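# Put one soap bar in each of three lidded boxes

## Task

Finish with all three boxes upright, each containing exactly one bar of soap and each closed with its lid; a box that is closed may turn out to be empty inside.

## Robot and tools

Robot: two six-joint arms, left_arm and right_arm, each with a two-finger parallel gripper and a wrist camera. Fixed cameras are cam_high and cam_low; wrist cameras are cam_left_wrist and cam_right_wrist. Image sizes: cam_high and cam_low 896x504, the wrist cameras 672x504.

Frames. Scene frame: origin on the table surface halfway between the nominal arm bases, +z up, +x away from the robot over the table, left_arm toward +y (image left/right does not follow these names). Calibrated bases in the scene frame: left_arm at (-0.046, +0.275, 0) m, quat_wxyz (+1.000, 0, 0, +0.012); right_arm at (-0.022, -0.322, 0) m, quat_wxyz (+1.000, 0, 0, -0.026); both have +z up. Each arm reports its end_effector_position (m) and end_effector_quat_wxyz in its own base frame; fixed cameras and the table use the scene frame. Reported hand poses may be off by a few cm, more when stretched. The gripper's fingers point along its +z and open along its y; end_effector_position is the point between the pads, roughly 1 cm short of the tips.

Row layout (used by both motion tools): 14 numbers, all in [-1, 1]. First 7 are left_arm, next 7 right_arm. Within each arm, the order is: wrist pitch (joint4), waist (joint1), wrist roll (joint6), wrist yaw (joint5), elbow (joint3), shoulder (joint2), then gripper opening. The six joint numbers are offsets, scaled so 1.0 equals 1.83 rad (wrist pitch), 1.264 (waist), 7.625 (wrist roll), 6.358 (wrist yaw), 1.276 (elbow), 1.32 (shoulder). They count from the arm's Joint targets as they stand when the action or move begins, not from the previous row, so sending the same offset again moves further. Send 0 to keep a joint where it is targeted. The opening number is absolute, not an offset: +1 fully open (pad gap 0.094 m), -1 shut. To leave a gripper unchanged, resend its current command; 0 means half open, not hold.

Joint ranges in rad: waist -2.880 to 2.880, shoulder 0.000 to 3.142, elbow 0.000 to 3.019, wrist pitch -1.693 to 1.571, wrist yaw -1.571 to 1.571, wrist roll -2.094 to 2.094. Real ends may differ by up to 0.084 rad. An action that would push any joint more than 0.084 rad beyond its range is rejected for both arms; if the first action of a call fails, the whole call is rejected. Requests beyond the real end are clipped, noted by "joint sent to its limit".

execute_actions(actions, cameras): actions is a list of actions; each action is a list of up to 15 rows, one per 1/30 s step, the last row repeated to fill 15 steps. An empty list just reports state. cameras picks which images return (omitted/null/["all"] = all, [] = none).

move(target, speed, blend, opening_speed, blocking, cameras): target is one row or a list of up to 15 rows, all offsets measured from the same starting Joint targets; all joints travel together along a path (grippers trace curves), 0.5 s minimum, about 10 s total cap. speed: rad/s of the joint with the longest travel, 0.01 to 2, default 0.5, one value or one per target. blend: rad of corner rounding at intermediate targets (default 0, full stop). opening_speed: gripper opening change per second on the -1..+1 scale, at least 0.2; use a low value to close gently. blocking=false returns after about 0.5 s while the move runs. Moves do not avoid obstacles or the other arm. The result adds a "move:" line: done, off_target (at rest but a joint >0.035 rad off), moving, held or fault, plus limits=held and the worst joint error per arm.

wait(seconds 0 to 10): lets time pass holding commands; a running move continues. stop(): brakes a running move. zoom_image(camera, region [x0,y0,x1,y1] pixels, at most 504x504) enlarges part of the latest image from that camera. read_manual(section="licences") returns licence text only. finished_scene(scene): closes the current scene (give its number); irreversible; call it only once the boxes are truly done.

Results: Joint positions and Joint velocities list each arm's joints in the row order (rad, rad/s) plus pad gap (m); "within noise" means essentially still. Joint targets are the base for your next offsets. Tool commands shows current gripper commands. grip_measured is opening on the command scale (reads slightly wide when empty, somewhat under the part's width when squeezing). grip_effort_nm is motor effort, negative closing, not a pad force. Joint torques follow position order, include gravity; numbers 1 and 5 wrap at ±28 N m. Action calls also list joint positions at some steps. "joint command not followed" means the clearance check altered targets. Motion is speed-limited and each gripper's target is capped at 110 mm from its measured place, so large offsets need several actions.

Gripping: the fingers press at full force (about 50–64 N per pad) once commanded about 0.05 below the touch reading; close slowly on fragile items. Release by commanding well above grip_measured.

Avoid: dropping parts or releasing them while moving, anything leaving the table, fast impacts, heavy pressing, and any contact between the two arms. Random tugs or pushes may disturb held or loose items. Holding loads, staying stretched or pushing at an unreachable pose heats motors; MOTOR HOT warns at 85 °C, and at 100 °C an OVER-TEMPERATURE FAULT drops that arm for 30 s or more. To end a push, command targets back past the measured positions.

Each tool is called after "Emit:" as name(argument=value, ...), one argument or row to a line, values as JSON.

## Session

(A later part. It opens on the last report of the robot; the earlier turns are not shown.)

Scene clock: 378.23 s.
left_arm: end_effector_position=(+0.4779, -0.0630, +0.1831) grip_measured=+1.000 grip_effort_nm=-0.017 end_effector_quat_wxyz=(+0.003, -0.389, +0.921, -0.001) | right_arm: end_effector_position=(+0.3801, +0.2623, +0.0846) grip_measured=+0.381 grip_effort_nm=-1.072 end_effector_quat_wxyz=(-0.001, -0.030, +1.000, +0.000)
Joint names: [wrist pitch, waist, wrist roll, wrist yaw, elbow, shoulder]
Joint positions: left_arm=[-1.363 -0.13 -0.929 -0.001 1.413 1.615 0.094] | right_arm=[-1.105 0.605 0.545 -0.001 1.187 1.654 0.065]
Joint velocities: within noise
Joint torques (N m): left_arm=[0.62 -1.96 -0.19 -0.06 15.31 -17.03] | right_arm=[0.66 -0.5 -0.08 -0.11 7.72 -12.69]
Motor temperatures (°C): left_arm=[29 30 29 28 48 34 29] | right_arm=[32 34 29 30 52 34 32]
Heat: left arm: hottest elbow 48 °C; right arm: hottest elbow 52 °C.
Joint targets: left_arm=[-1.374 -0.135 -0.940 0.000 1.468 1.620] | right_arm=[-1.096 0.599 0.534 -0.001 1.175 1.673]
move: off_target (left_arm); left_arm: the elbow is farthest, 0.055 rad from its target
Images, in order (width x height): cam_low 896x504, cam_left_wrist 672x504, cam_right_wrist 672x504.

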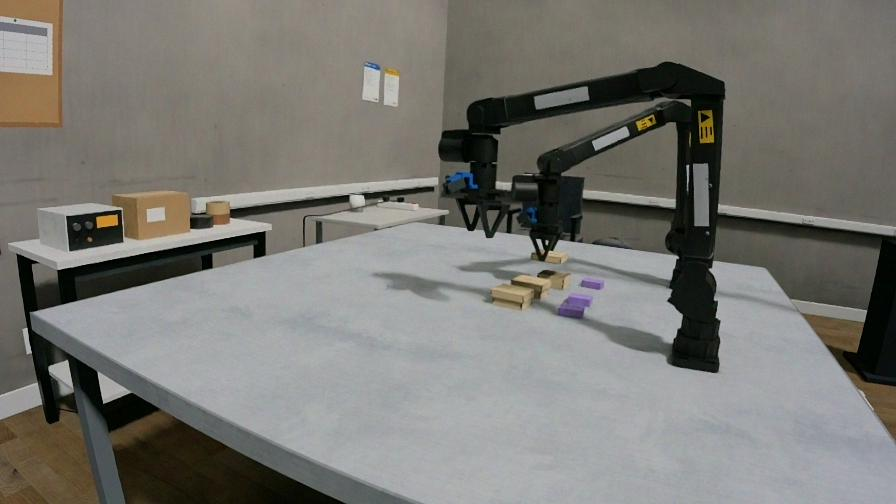

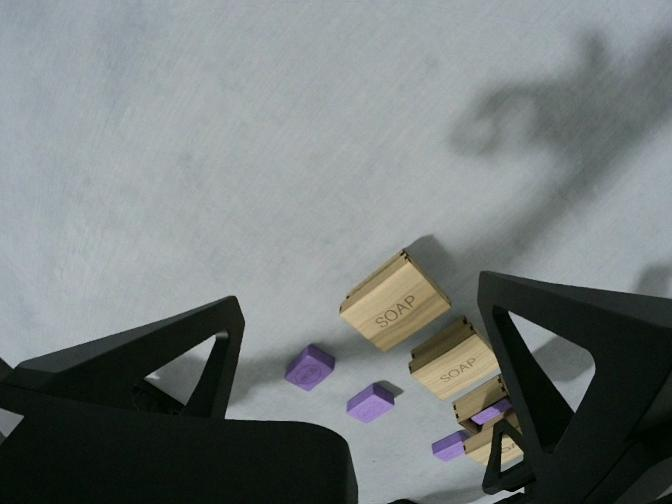

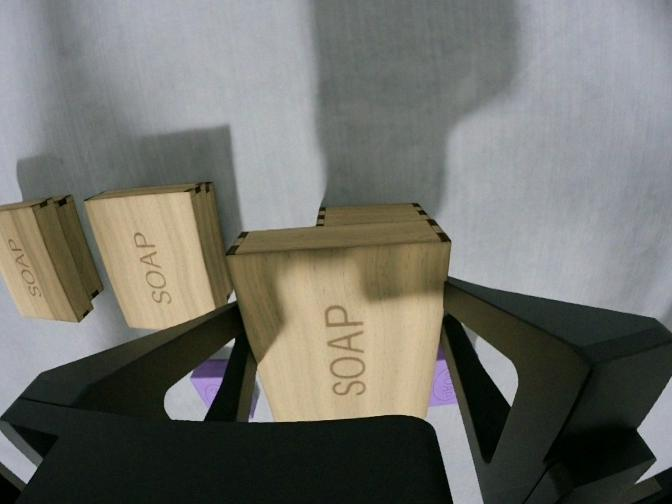

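Emit:
move(
  target=[0,0,0,0,0,0,1,0.0268,-0.0119,0,0,-0.0525,-0.0345,0.25],
  cameras=["cam_left_wrist","cam_right_wrist","cam_low"],
  speed=0.3,
)

Emit:
zoom_image(
  camera="cam_low",
  region=[500, 220, 620, 300],
)

Emit:
zoom_image(
  camera="cam_left_wrist",
  region=[400, 340, 560, 504],
)

Scene clock: 454.57 s.
left_arm: end_effector_position=(+0.4779, -0.0630, +0.1831) grip_measured=+1.000 grip_effort_nm=-0.007 end_effector_quat_wxyz=(+0.003, -0.389, +0.921, -0.001) | right_arm: end_effector_position=(+0.3707, +0.2483, +0.0681) grip_measured=+0.381 grip_effort_nm=-1.077 end_effector_quat_wxyz=(-0.002, -0.023, +1.000, -0.001)
Joint names: [wrist pitch, waist, wrist roll, wrist yaw, elbow, shoulder]
Joint positions: left_arm=[-1.363 -0.13 -0.929 -0.001 1.413 1.615 0.094] | right_arm=[-1.056 0.591 0.545 -0.001 1.121 1.64 0.065]
Joint velocities: within noise
Joint torques (N m): left_arm=[0.62 -1.9 -0.19 -0.06 15.3 -17.08] | right_arm=[0.7 -0.5 -0.08 -0.11 7.42 -14.62]
Motor temperatures (°C): left_arm=[28 30 29 28 56 35 29] | right_arm=[32 34 29 30 42 34 32]
Heat: left arm: hottest elbow 56 °C; right arm: hottest elbow 42 °C.
Joint targets: left_arm=[-1.374 -0.135 -0.940 0.000 1.468 1.620] | right_arm=[-1.047 0.584 0.534 -0.001 1.108 1.627]
move: off_target (left_arm); left_arm: the elbow is farthest, 0.055 rad from its target
Images, in order (width x height): cam_low 896x504, cam_left_wrist 672x504, cam_right_wrist 672x504.

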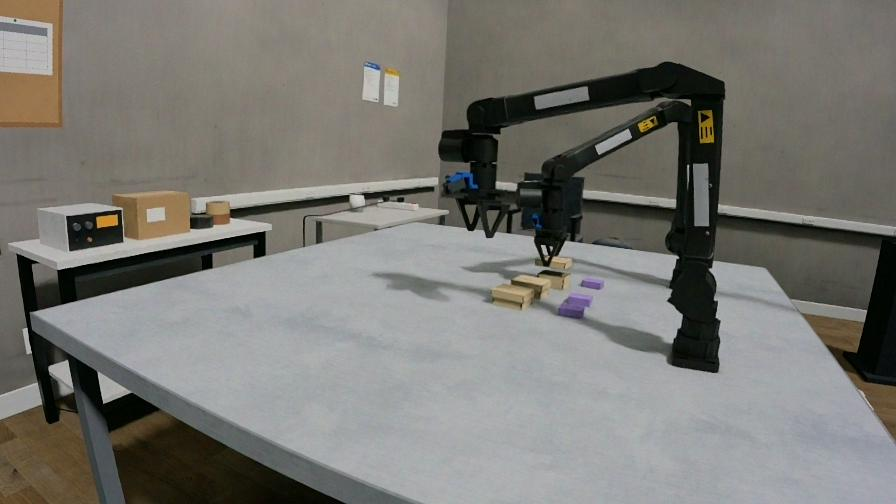

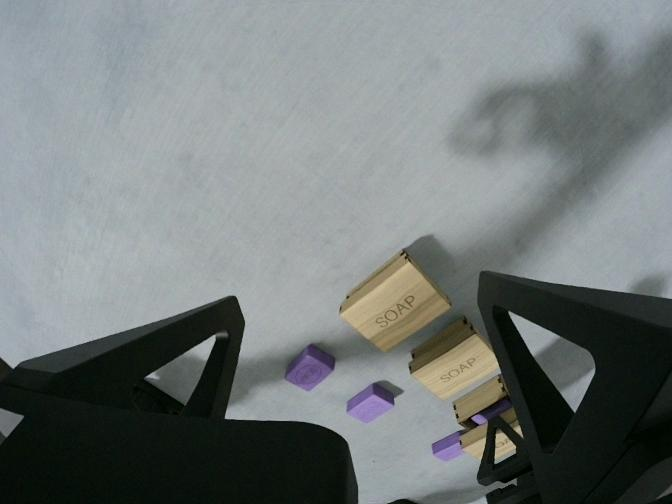

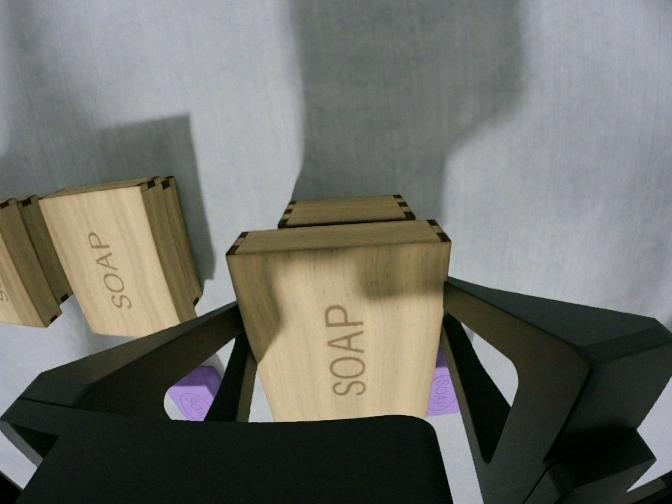

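Scaled by 4.200 from the camera's 896x504 image, which has a finer 1280x720 frame.

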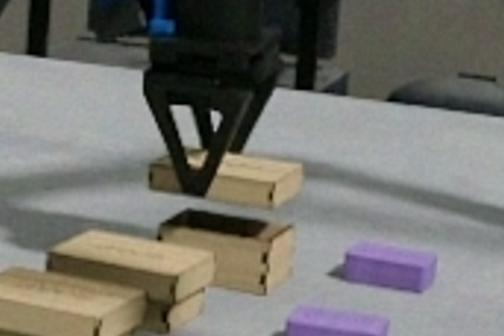

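Scaled by 3.073 from the camera's 672x504 image, which has a finer 960x720 frame.

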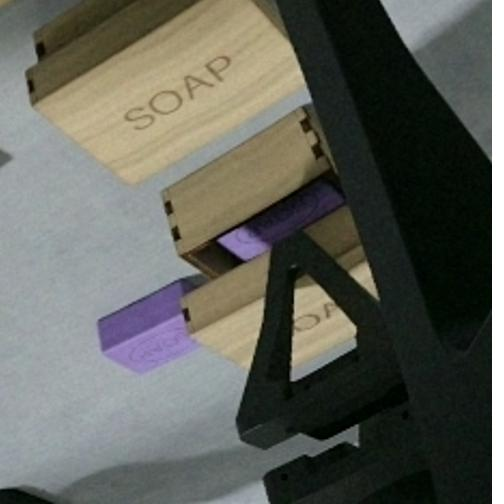

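Emit:
move(
  target=[0,0,0,0,0,0,1,0.0525,0,0,0,-0.0337,0.0583,0.25],
  cameras=["cam_right_wrist","cam_low"],
  speed=0.1,
)

Emit:
zoom_image(
  camera="cam_low",
  region=[500, 220, 620, 320],
)

Scene clock: 467.43 s.
left_arm: end_effector_position=(+0.4779, -0.0630, +0.1831) grip_measured=+1.000 grip_effort_nm=-0.012 end_effector_quat_wxyz=(+0.003, -0.389, +0.921, -0.001) | right_arm: end_effector_position=(+0.3727, +0.2496, +0.0448) grip_measured=+0.381 grip_effort_nm=-1.077 end_effector_quat_wxyz=(+0.005, -0.023, +1.000, +0.004)
Joint names: [wrist pitch, waist, wrist roll, wrist yaw, elbow, shoulder]
Joint positions: left_arm=[-1.363 -0.13 -0.929 -0.001 1.413 1.615 0.094] | right_arm=[-0.975 0.591 0.545 -0.001 1.086 1.668 0.065]
Joint velocities: within noise
Joint torques (N m): left_arm=[0.62 -1.96 -0.19 -0.06 15.31 -17.08] | right_arm=[1.26 -0.62 -0.08 -0.11 6.48 -10.99]
Motor temperatures (°C): left_arm=[28 30 29 28 57 35 29] | right_arm=[32 33 29 30 42 34 32]
Heat: left arm: hottest elbow 57 °C; right arm: hottest elbow 42 °C.
Joint targets: left_arm=[-1.374 -0.135 -0.940 0.000 1.468 1.620] | right_arm=[-0.951 0.584 0.534 0.000 1.065 1.704]
move: off_target (left_arm, right_arm); left_arm: the elbow is farthest, 0.055 rad from its target; right_arm: the shoulder is farthest, 0.036 rad from its target
Images, in order (width x height): cam_low 896x504, cam_right_wrist 672x504.

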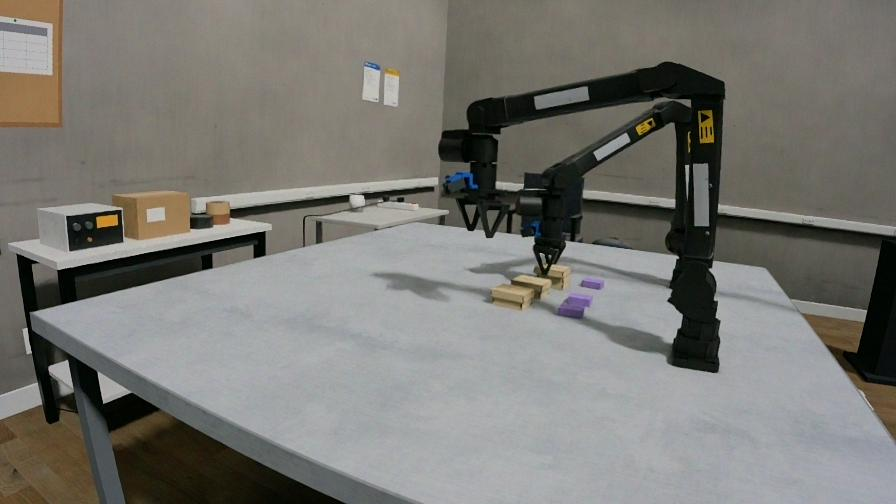

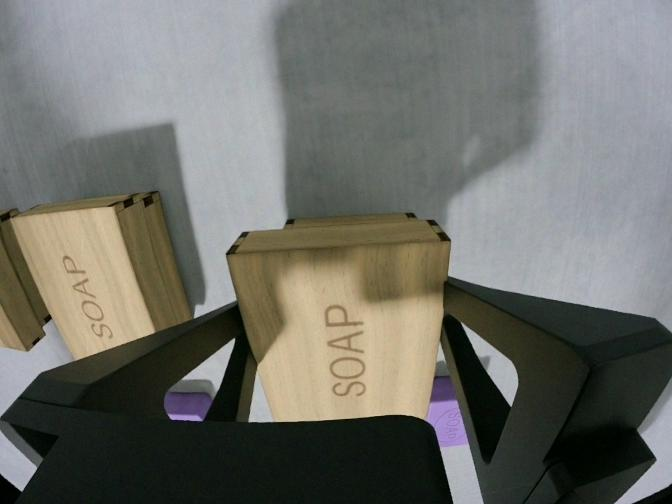

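Scaled by 4.200 from the camera's 896x504 image, which has a finer 1280x720 frame.

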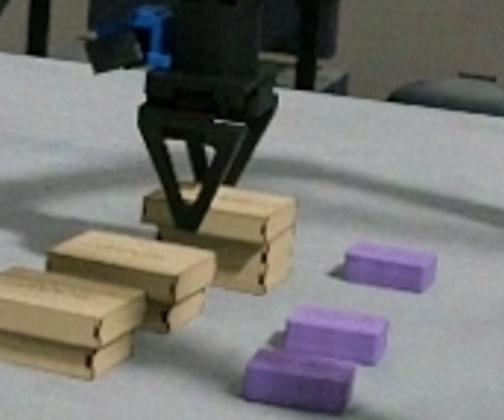

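Emit:
move(
  target=[
    [0,0,0,0,0,0,1,-0.0317,0,0,0,0,-0.0485,0.25],
    [0,0,0,0,0,0,1,0.0066,0,0,0,-0.011,0.004,0.25],
  ],
  cameras=["cam_right_wrist","cam_low"],
  speed=0.1,
)

Emit:
zoom_image(
  camera="cam_low",
  region=[500, 220, 620, 320],
)

Scene clock: 490.83 s.
left_arm: end_effector_position=(+0.4779, -0.0630, +0.1831) grip_measured=+1.000 grip_effort_nm=-0.017 end_effector_quat_wxyz=(+0.003, -0.389, +0.921, -0.001) | right_arm: end_effector_position=(+0.3710, +0.2466, +0.0436) grip_measured=+0.381 grip_effort_nm=-1.077 end_effector_quat_wxyz=(+0.008, -0.022, +1.000, +0.003)
Joint names: [wrist pitch, waist, wrist roll, wrist yaw, elbow, shoulder]
Joint positions: left_arm=[-1.363 -0.13 -0.929 -0.001 1.413 1.615 0.094] | right_arm=[-0.965 0.589 0.544 0.004 1.073 1.661 0.065]
Joint velocities: within noise
Joint torques (N m): left_arm=[0.61 -1.96 -0.19 -0.06 15.31 -17.03] | right_arm=[1.36 -0.32 -0.08 -0.3 6.39 -9.88]
Motor temperatures (°C): left_arm=[28 30 29 28 58 35 29] | right_arm=[32 33 29 30 41 33 33]
Heat: left arm: hottest elbow 58 °C; right arm: hottest elbow 41 °C.
Joint targets: left_arm=[-1.374 -0.135 -0.940 0.000 1.468 1.620] | right_arm=[-0.939 0.584 0.534 0.000 1.051 1.709]
move: off_target (left_arm, right_arm); left_arm: the elbow is farthest, 0.055 rad from its target; right_arm: the shoulder is farthest, 0.048 rad from its target
Images, in order (width x height): cam_low 896x504, cam_right_wrist 672x504.

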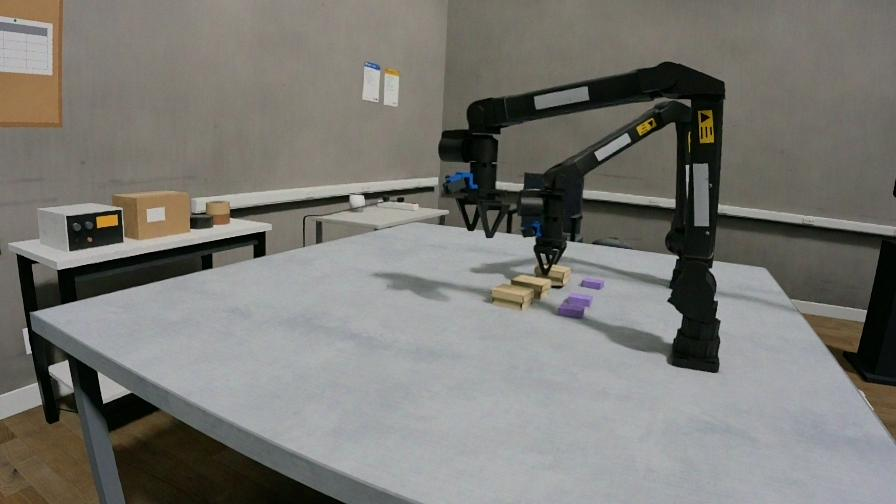

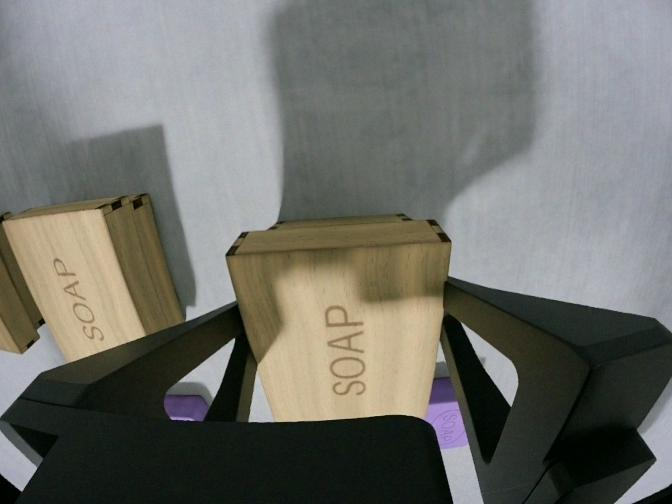

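Scaled by 4.200 from the camera's 896x504 image, which has a finer 1280x720 frame.

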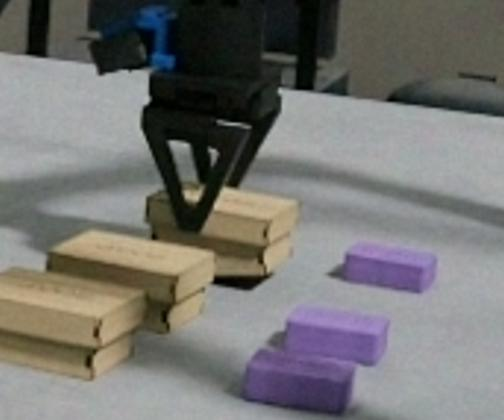

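Emit:
move(
  target=[0,0,0,0,0,0,1,-0.07,0,0,0,0.06,-0.09,0.25],
  cameras=["cam_right_wrist","cam_low","cam_left_wrist"],
  speed=0.15,
)

Emit:
zoom_image(
  camera="cam_low",
  region=[500, 220, 620, 320],
)

Emit:
zoom_image(
  camera="cam_left_wrist",
  region=[400, 340, 560, 504],
)

Scene clock: 507.63 s.
left_arm: end_effector_position=(+0.4779, -0.0630, +0.1831) grip_measured=+1.000 grip_effort_nm=-0.012 end_effector_quat_wxyz=(+0.003, -0.389, +0.921, -0.001) | right_arm: end_effector_position=(+0.3551, +0.2370, +0.0694) grip_measured=+0.381 grip_effort_nm=-1.077 end_effector_quat_wxyz=(-0.007, -0.023, +1.000, -0.004)
Joint names: [wrist pitch, waist, wrist roll, wrist yaw, elbow, shoulder]
Joint positions: left_arm=[-1.363 -0.13 -0.929 -0.001 1.413 1.615 0.094] | right_arm=[-1.059 0.589 0.544 -0.001 1.073 1.599 0.065]
Joint velocities: within noise
Joint torques (N m): left_arm=[0.62 -1.9 -0.19 -0.06 15.31 -17.08] | right_arm=[0.14 -0.38 -0.08 -0.12 13.05 -13.68]
Motor temperatures (°C): left_arm=[28 30 29 28 59 35 29] | right_arm=[32 33 29 30 42 33 33]
Heat: left arm: hottest elbow 59 °C; right arm: hottest elbow 42 °C.
Joint targets: left_arm=[-1.374 -0.135 -0.940 0.000 1.468 1.620] | right_arm=[-1.067 0.584 0.534 -0.001 1.127 1.591]
move: off_target (left_arm, right_arm); left_arm: the elbow is farthest, 0.055 rad from its target; right_arm: the elbow is farthest, 0.055 rad from its target
Images, in order (width x height): cam_low 896x504, cam_left_wrist 672x504, cam_right_wrist 672x504.

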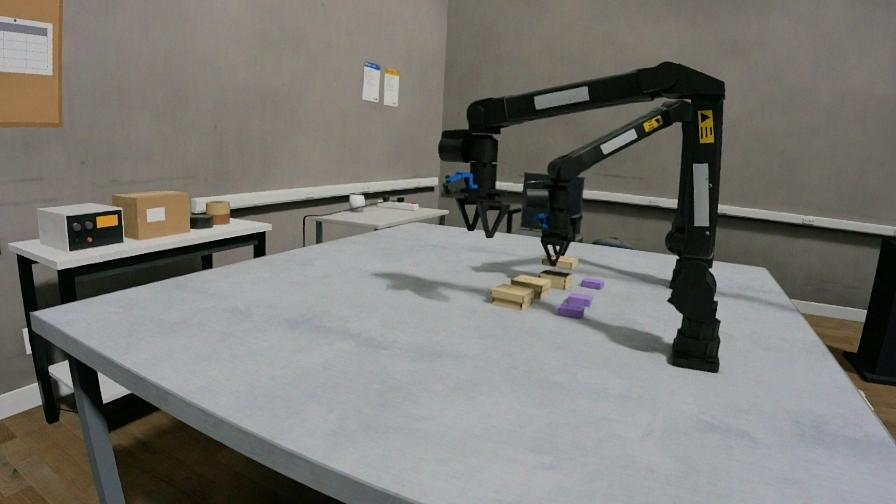

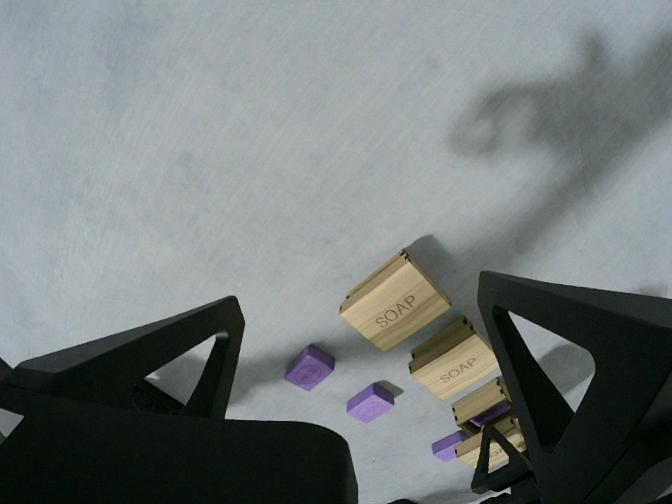

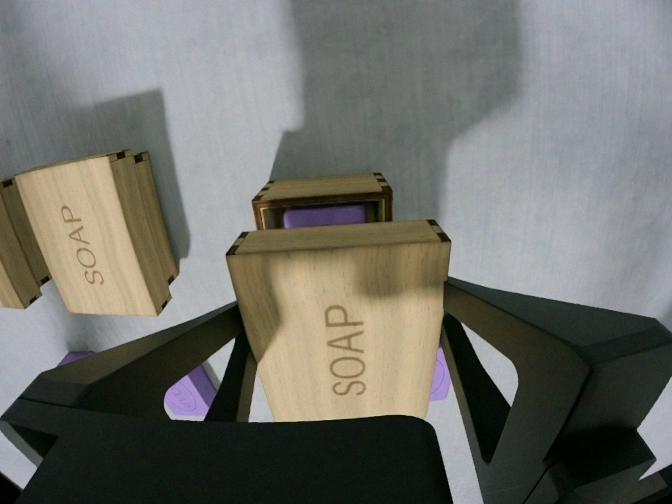

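Scaled by 4.200 from the camera's 896x504 image, which has a finer 1280x720 frame.

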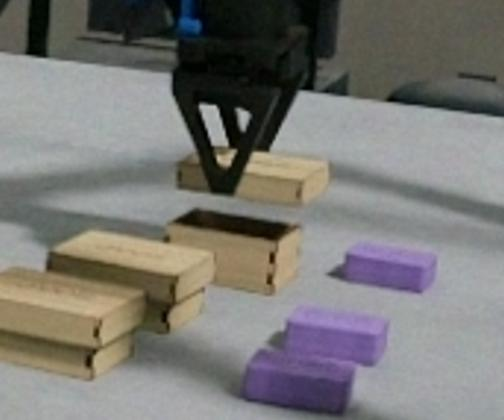

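Scaled by 3.073 from the camera's 672x504 image, which has a finer 960x720 frame.

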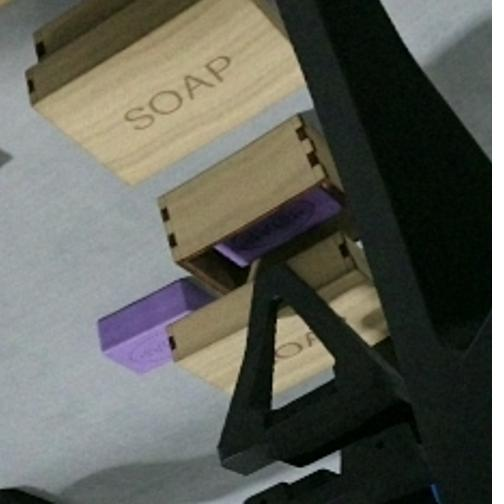

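Emit:
move(
  target=[0,0,0,0,0,0,1,0.0306,0.0182,-0.0029,0,0.0086,0.05,0.25],
  cameras=["cam_right_wrist","cam_low"],
  speed=0.1,
)

Emit:
zoom_image(
  camera="cam_low",
  region=[500, 220, 620, 320],
)

Emit:
zoom_image(
  camera="cam_right_wrist",
  region=[200, 150, 480, 430],
)

Scene clock: 544.97 s.
left_arm: end_effector_position=(+0.4779, -0.0630, +0.1831) grip_measured=+1.000 grip_effort_nm=-0.017 end_effector_quat_wxyz=(+0.003, -0.389, +0.921, -0.001) | right_arm: end_effector_position=(+0.3628, +0.2476, +0.0576) grip_measured=+0.381 grip_effort_nm=-1.072 end_effector_quat_wxyz=(-0.001, -0.038, +0.999, +0.000)
Joint names: [wrist pitch, waist, wrist roll, wrist yaw, elbow, shoulder]
Joint positions: left_arm=[-1.363 -0.13 -0.929 -0.001 1.413 1.615 0.094] | right_arm=[-1.02 0.6 0.524 -0.001 1.084 1.637 0.065]
Joint velocities: within noise
Joint torques (N m): left_arm=[0.61 -1.96 -0.19 -0.06 15.3 -17.08] | right_arm=[0.59 0.73 -0.1 -0.12 12.89 -12.1]
Motor temperatures (°C): left_arm=[28 30 29 28 60 35 29] | right_arm=[32 33 28 30 50 33 33]
Heat: left arm: hottest elbow 60 °C; right arm: hottest elbow 50 °C.
Joint targets: left_arm=[-1.374 -0.135 -0.940 0.000 1.468 1.620] | right_arm=[-1.011 0.607 0.512 -0.001 1.138 1.657]
move: off_target (left_arm, right_arm); left_arm: the elbow is farthest, 0.055 rad from its target; right_arm: the elbow is farthest, 0.054 rad from its target
Images, in order (width x height): cam_low 896x504, cam_right_wrist 672x504.

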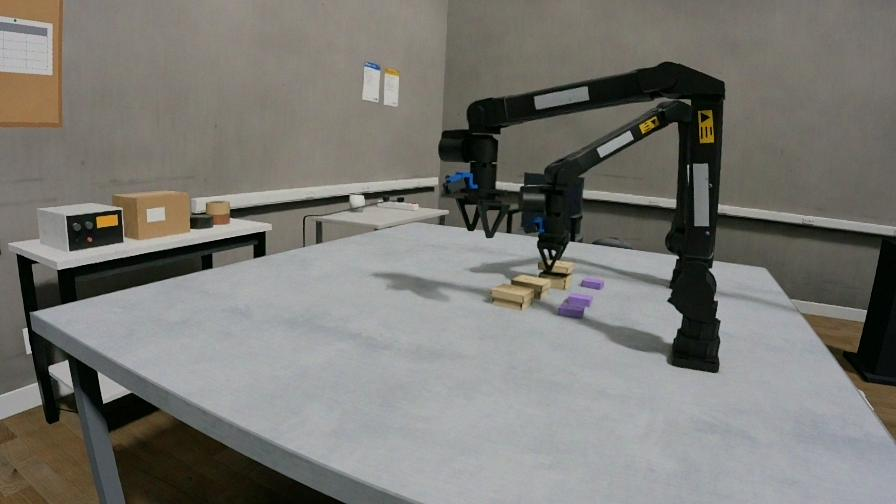

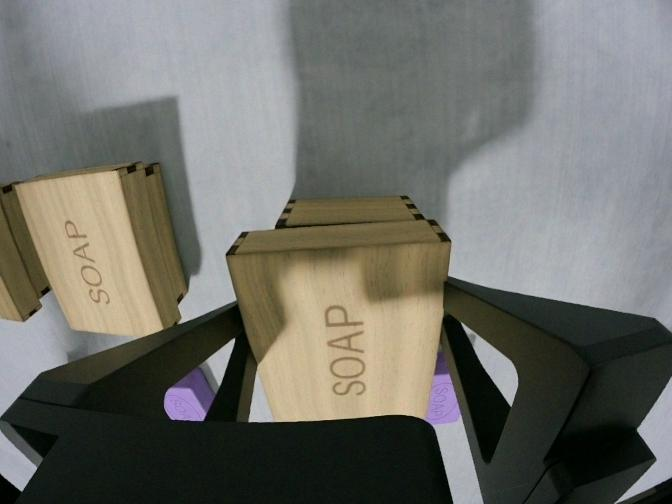

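Scaled by 4.200 from the camera's 896x504 image, which has a finer 1280x720 frame.

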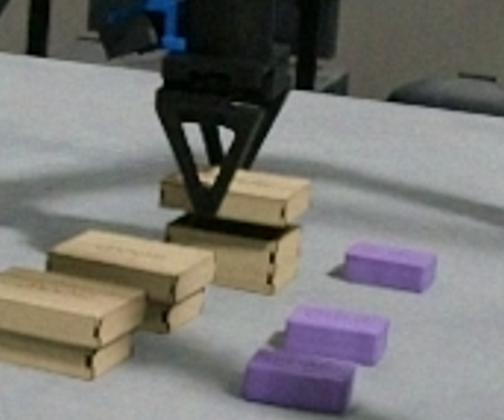

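Scaled by 1.800 from the camera's 672x504 image, which has a finer 960x720 frame.

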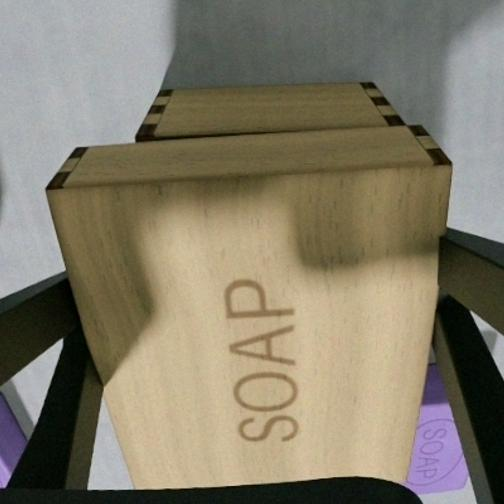

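Emit:
move(
  target=[
    [0,0,0,0,0,0,1,0,-0.015,0,0,-0.03,0,0.25],
    [0,0,0,0,0,0,1,0.0383,-0.015,0,0,-0.0737,0.031,0.25],
  ],
  cameras=["cam_right_wrist","cam_low"],
  speed=0.1,
  blend=0.05,
)

Emit:
zoom_image(
  camera="cam_low",
  region=[500, 220, 620, 320],
)

Scene clock: 563.27 s.
left_arm: end_effector_position=(+0.4779, -0.0630, +0.1831) grip_measured=+1.000 grip_effort_nm=-0.017 end_effector_quat_wxyz=(+0.003, -0.389, +0.921, -0.001) | right_arm: end_effector_position=(+0.3693, +0.2502, +0.0446) grip_measured=+0.381 grip_effort_nm=-1.082 end_effector_quat_wxyz=(+0.007, -0.036, +0.999, +0.005)
Joint names: [wrist pitch, waist, wrist roll, wrist yaw, elbow, shoulder]
Joint positions: left_arm=[-1.363 -0.13 -0.929 -0.001 1.413 1.615 0.094] | right_arm=[-0.968 0.596 0.523 -0.001 1.075 1.661 0.065]
Joint velocities: within noise
Joint torques (N m): left_arm=[0.61 -1.96 -0.19 -0.06 15.3 -17.08] | right_arm=[1.28 -0.62 -0.09 -0.13 5.63 -10.81]
Motor temperatures (°C): left_arm=[28 30 29 28 60 35 29] | right_arm=[32 33 28 30 51 32 33]
Heat: left arm: hottest elbow 60 °C; right arm: hottest elbow 51 °C.
Joint targets: left_arm=[-1.374 -0.135 -0.940 0.000 1.468 1.620] | right_arm=[-0.941 0.588 0.512 -0.001 1.044 1.698]
move: off_target (left_arm, right_arm); blend cut to 0.0191 rad at target 1; left_arm: the elbow is farthest, 0.055 rad from its target; right_arm: the shoulder is farthest, 0.037 rad from its target
Images, in order (width x height): cam_low 896x504, cam_right_wrist 672x504.

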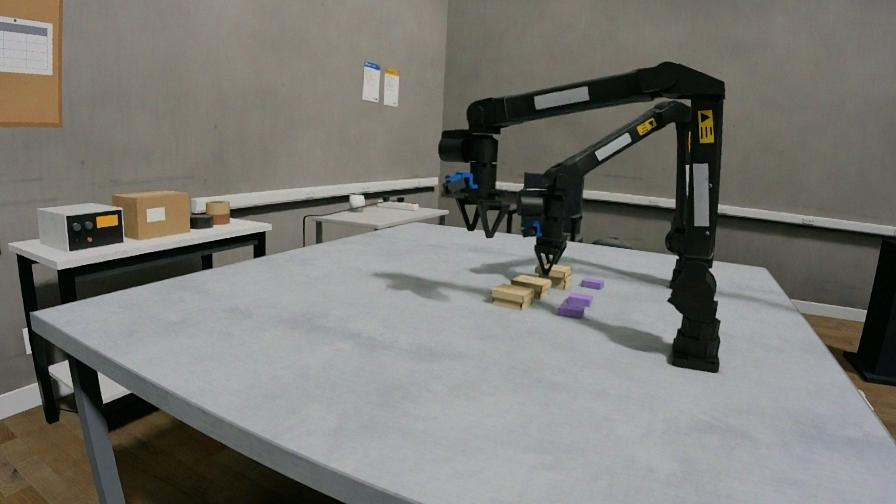

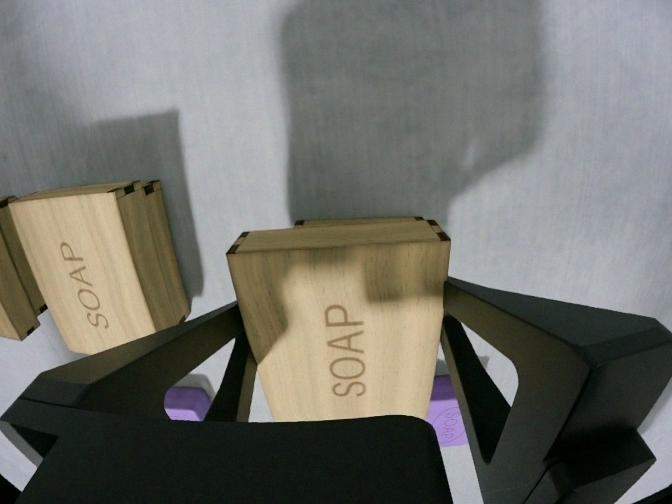

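Scaled by 4.200 from the camera's 896x504 image, which has a finer 1280x720 frame.

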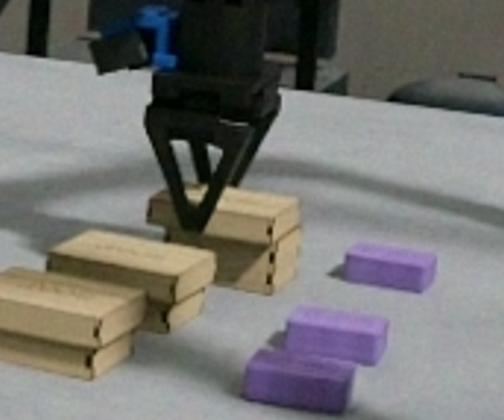

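Emit:
move(
  target=[
    [0,0,0,0,0,0,1,-0.0541,-0.0047,0,0,0.0135,-0.0742,0.25],
    [0,0,0,0,0,0,1,-0.0284,-0.0047,0,0,0.0135,-0.027,0.25],
  ],
  cameras=["cam_right_wrist","cam_low"],
  speed=0.1,
)

Emit:
zoom_image(
  camera="cam_low",
  region=[500, 220, 620, 320],
)

Scene clock: 594.97 s.
left_arm: end_effector_position=(+0.4779, -0.0630, +0.1831) grip_measured=+1.000 grip_effort_nm=-0.022 end_effector_quat_wxyz=(+0.003, -0.389, +0.921, -0.001) | right_arm: end_effector_position=(+0.3624, +0.2423, +0.0499) grip_measured=+0.381 grip_effort_nm=-1.072 end_effector_quat_wxyz=(-0.003, -0.034, +0.999, -0.001)
Joint names: [wrist pitch, waist, wrist roll, wrist yaw, elbow, shoulder]
Joint positions: left_arm=[-1.363 -0.13 -0.929 -0.001 1.413 1.615 0.094] | right_arm=[-1.002 0.59 0.523 -0.001 1.068 1.643 0.065]
Joint velocities: within noise
Joint torques (N m): left_arm=[0.62 -1.96 -0.19 -0.06 15.31 -17.08] | right_arm=[0.84 -0.62 -0.09 -0.12 7.66 -11.81]
Motor temperatures (°C): left_arm=[28 30 29 28 61 35 29] | right_arm=[32 33 28 30 44 32 33]
Heat: left arm: hottest elbow 61 °C; right arm: hottest elbow 44 °C.
Joint targets: left_arm=[-1.374 -0.135 -0.940 0.000 1.468 1.620] | right_arm=[-0.993 0.582 0.512 -0.001 1.061 1.662]
move: off_target (left_arm); left_arm: the elbow is farthest, 0.055 rad from its target
Images, in order (width x height): cam_low 896x504, cam_right_wrist 672x504.

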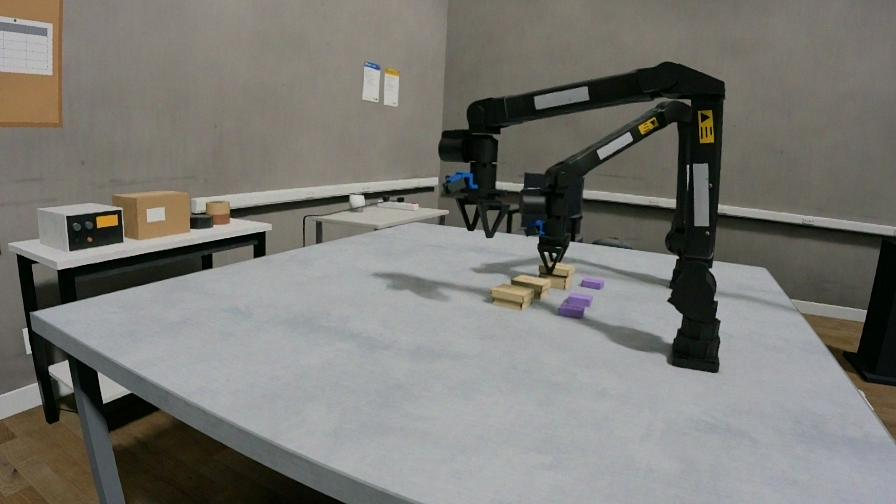

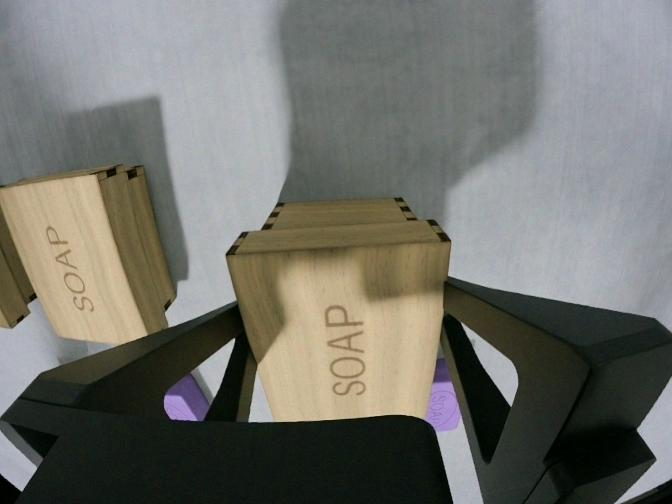

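Scaled by 4.200 from the camera's 896x504 image, which has a finer 1280x720 frame.

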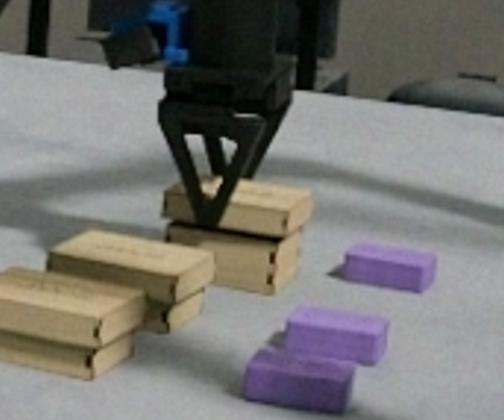

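Emit:
move(
  target=[
    [0,0,0,0,0,0,1,0.008,0,0,0,0,0.0076,0.25],
    [0,0,0,0,0,0,1,0.0317,0,0,0,-0.0168,0.0258,0.25],
  ],
  cameras=["cam_right_wrist","cam_low"],
  speed=0.06,
  blend=0.01,
)

Emit:
zoom_image(
  camera="cam_low",
  region=[500, 220, 620, 320],
)

Scene clock: 613.40 s.
left_arm: end_effector_position=(+0.4779, -0.0630, +0.1831) grip_measured=+1.000 grip_effort_nm=-0.017 end_effector_quat_wxyz=(+0.003, -0.389, +0.921, -0.001) | right_arm: end_effector_position=(+0.3672, +0.2455, +0.0446) grip_measured=+0.381 grip_effort_nm=-1.077 end_effector_quat_wxyz=(+0.005, -0.034, +0.999, +0.003)
Joint names: [wrist pitch, waist, wrist roll, wrist yaw, elbow, shoulder]
Joint positions: left_arm=[-1.363 -0.13 -0.929 -0.001 1.413 1.615 0.094] | right_arm=[-0.971 0.59 0.523 -0.001 1.066 1.654 0.065]
Joint velocities: within noise
Joint torques (N m): left_arm=[0.64 -2.02 -0.18 -0.06 15.3 -17.14] | right_arm=[1.78 -0.62 -0.09 -0.11 6.06 -10.29]
Motor temperatures (°C): left_arm=[28 30 29 28 61 35 29] | right_arm=[32 33 28 30 44 32 33]
Heat: left arm: hottest elbow 61 °C; right arm: hottest elbow 44 °C.
Joint targets: left_arm=[-1.374 -0.135 -0.940 0.000 1.468 1.620] | right_arm=[-0.935 0.582 0.512 -0.001 1.040 1.696]
move: off_target (left_arm, right_arm); blend cut to 0.0073 rad at target 1; left_arm: the elbow is farthest, 0.055 rad from its target; right_arm: the shoulder is farthest, 0.042 rad from its target
Images, in order (width x height): cam_low 896x504, cam_right_wrist 672x504.

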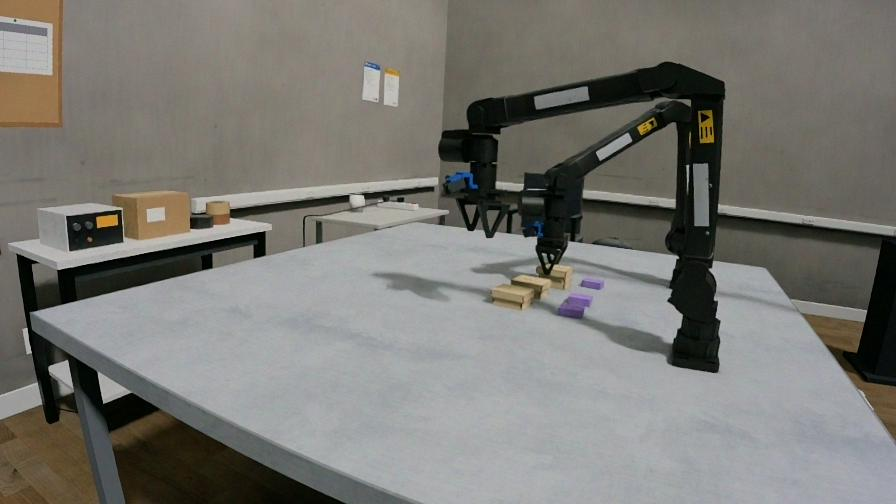

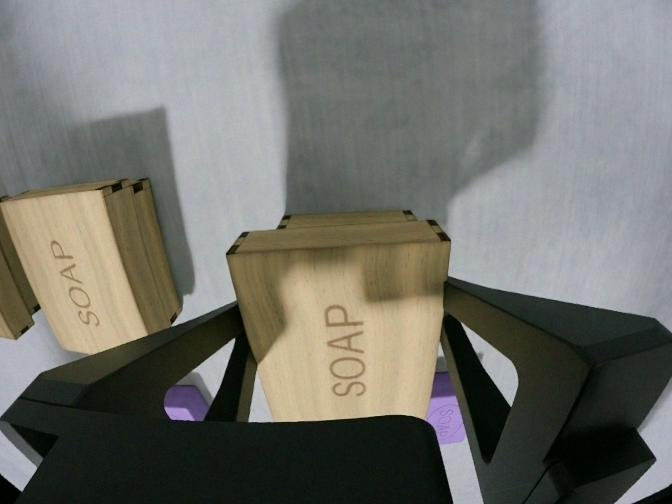

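Scaled by 4.200 from the camera's 896x504 image, which has a finer 1280x720 frame.

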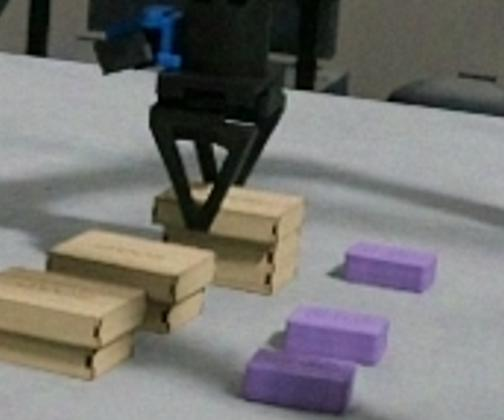

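Emit:
move(
  target=[
    [0,0,0,0,0,0,1,0,0,0,0,-0.006,-0.008,0.25],
    [0,0,0,0,0,0,1,0,0,0,0,-0.009,-0.016,0.25],
  ],
  cameras=["cam_right_wrist","cam_low"],
  speed=0.06,
)

Emit:
zoom_image(
  camera="cam_low",
  region=[500, 220, 620, 320],
)

Emit:
zoom_image(
  camera="cam_right_wrist",
  region=[200, 150, 480, 430],
)

Scene clock: 631.30 s.
left_arm: end_effector_position=(+0.4779, -0.0630, +0.1831) grip_measured=+1.000 grip_effort_nm=-0.017 end_effector_quat_wxyz=(+0.003, -0.389, +0.921, -0.001) | right_arm: end_effector_position=(+0.3672, +0.2454, +0.0448) grip_measured=+0.381 grip_effort_nm=-1.077 end_effector_quat_wxyz=(+0.009, -0.034, +0.999, +0.006)
Joint names: [wrist pitch, waist, wrist roll, wrist yaw, elbow, shoulder]
Joint positions: left_arm=[-1.363 -0.13 -0.929 -0.001 1.413 1.615 0.094] | right_arm=[-0.961 0.59 0.523 -0.001 1.06 1.649 0.065]
Joint velocities: within noise
Joint torques (N m): left_arm=[0.64 -1.9 -0.19 -0.06 15.3 -17.08] | right_arm=[1.36 -0.67 -0.09 -0.12 5.61 -11.22]
Motor temperatures (°C): left_arm=[28 30 29 28 62 35 29] | right_arm=[32 33 28 30 43 32 33]
Heat: left arm: hottest elbow 62 °C; right arm: hottest elbow 43 °C.
Joint targets: left_arm=[-1.374 -0.135 -0.940 0.000 1.468 1.620] | right_arm=[-0.935 0.582 0.512 -0.001 1.029 1.675]
move: off_target (left_arm); left_arm: the elbow is farthest, 0.055 rad from its target
Images, in order (width x height): cam_low 896x504, cam_right_wrist 672x504.

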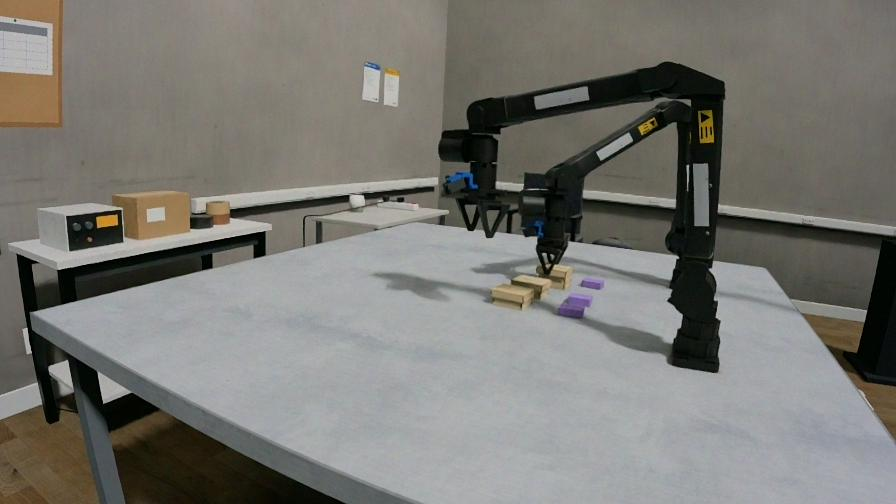

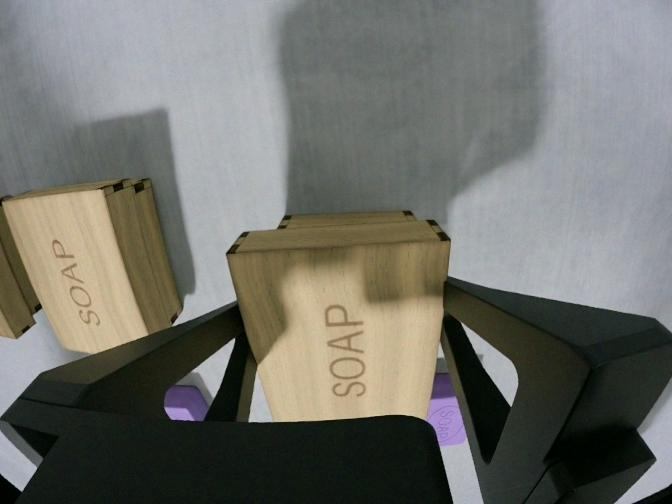

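Scaled by 4.200 from the camera's 896x504 image, which has a finer 1280x720 frame.

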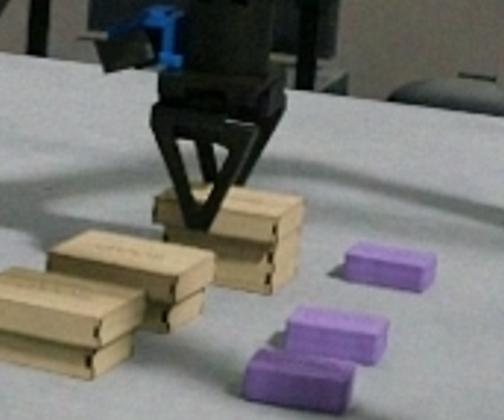

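Scaled by 1.800 from the camera's 672x504 image, which has a finer 960x720 frame.

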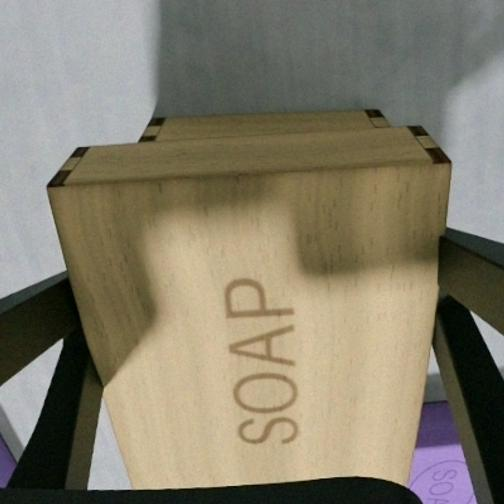

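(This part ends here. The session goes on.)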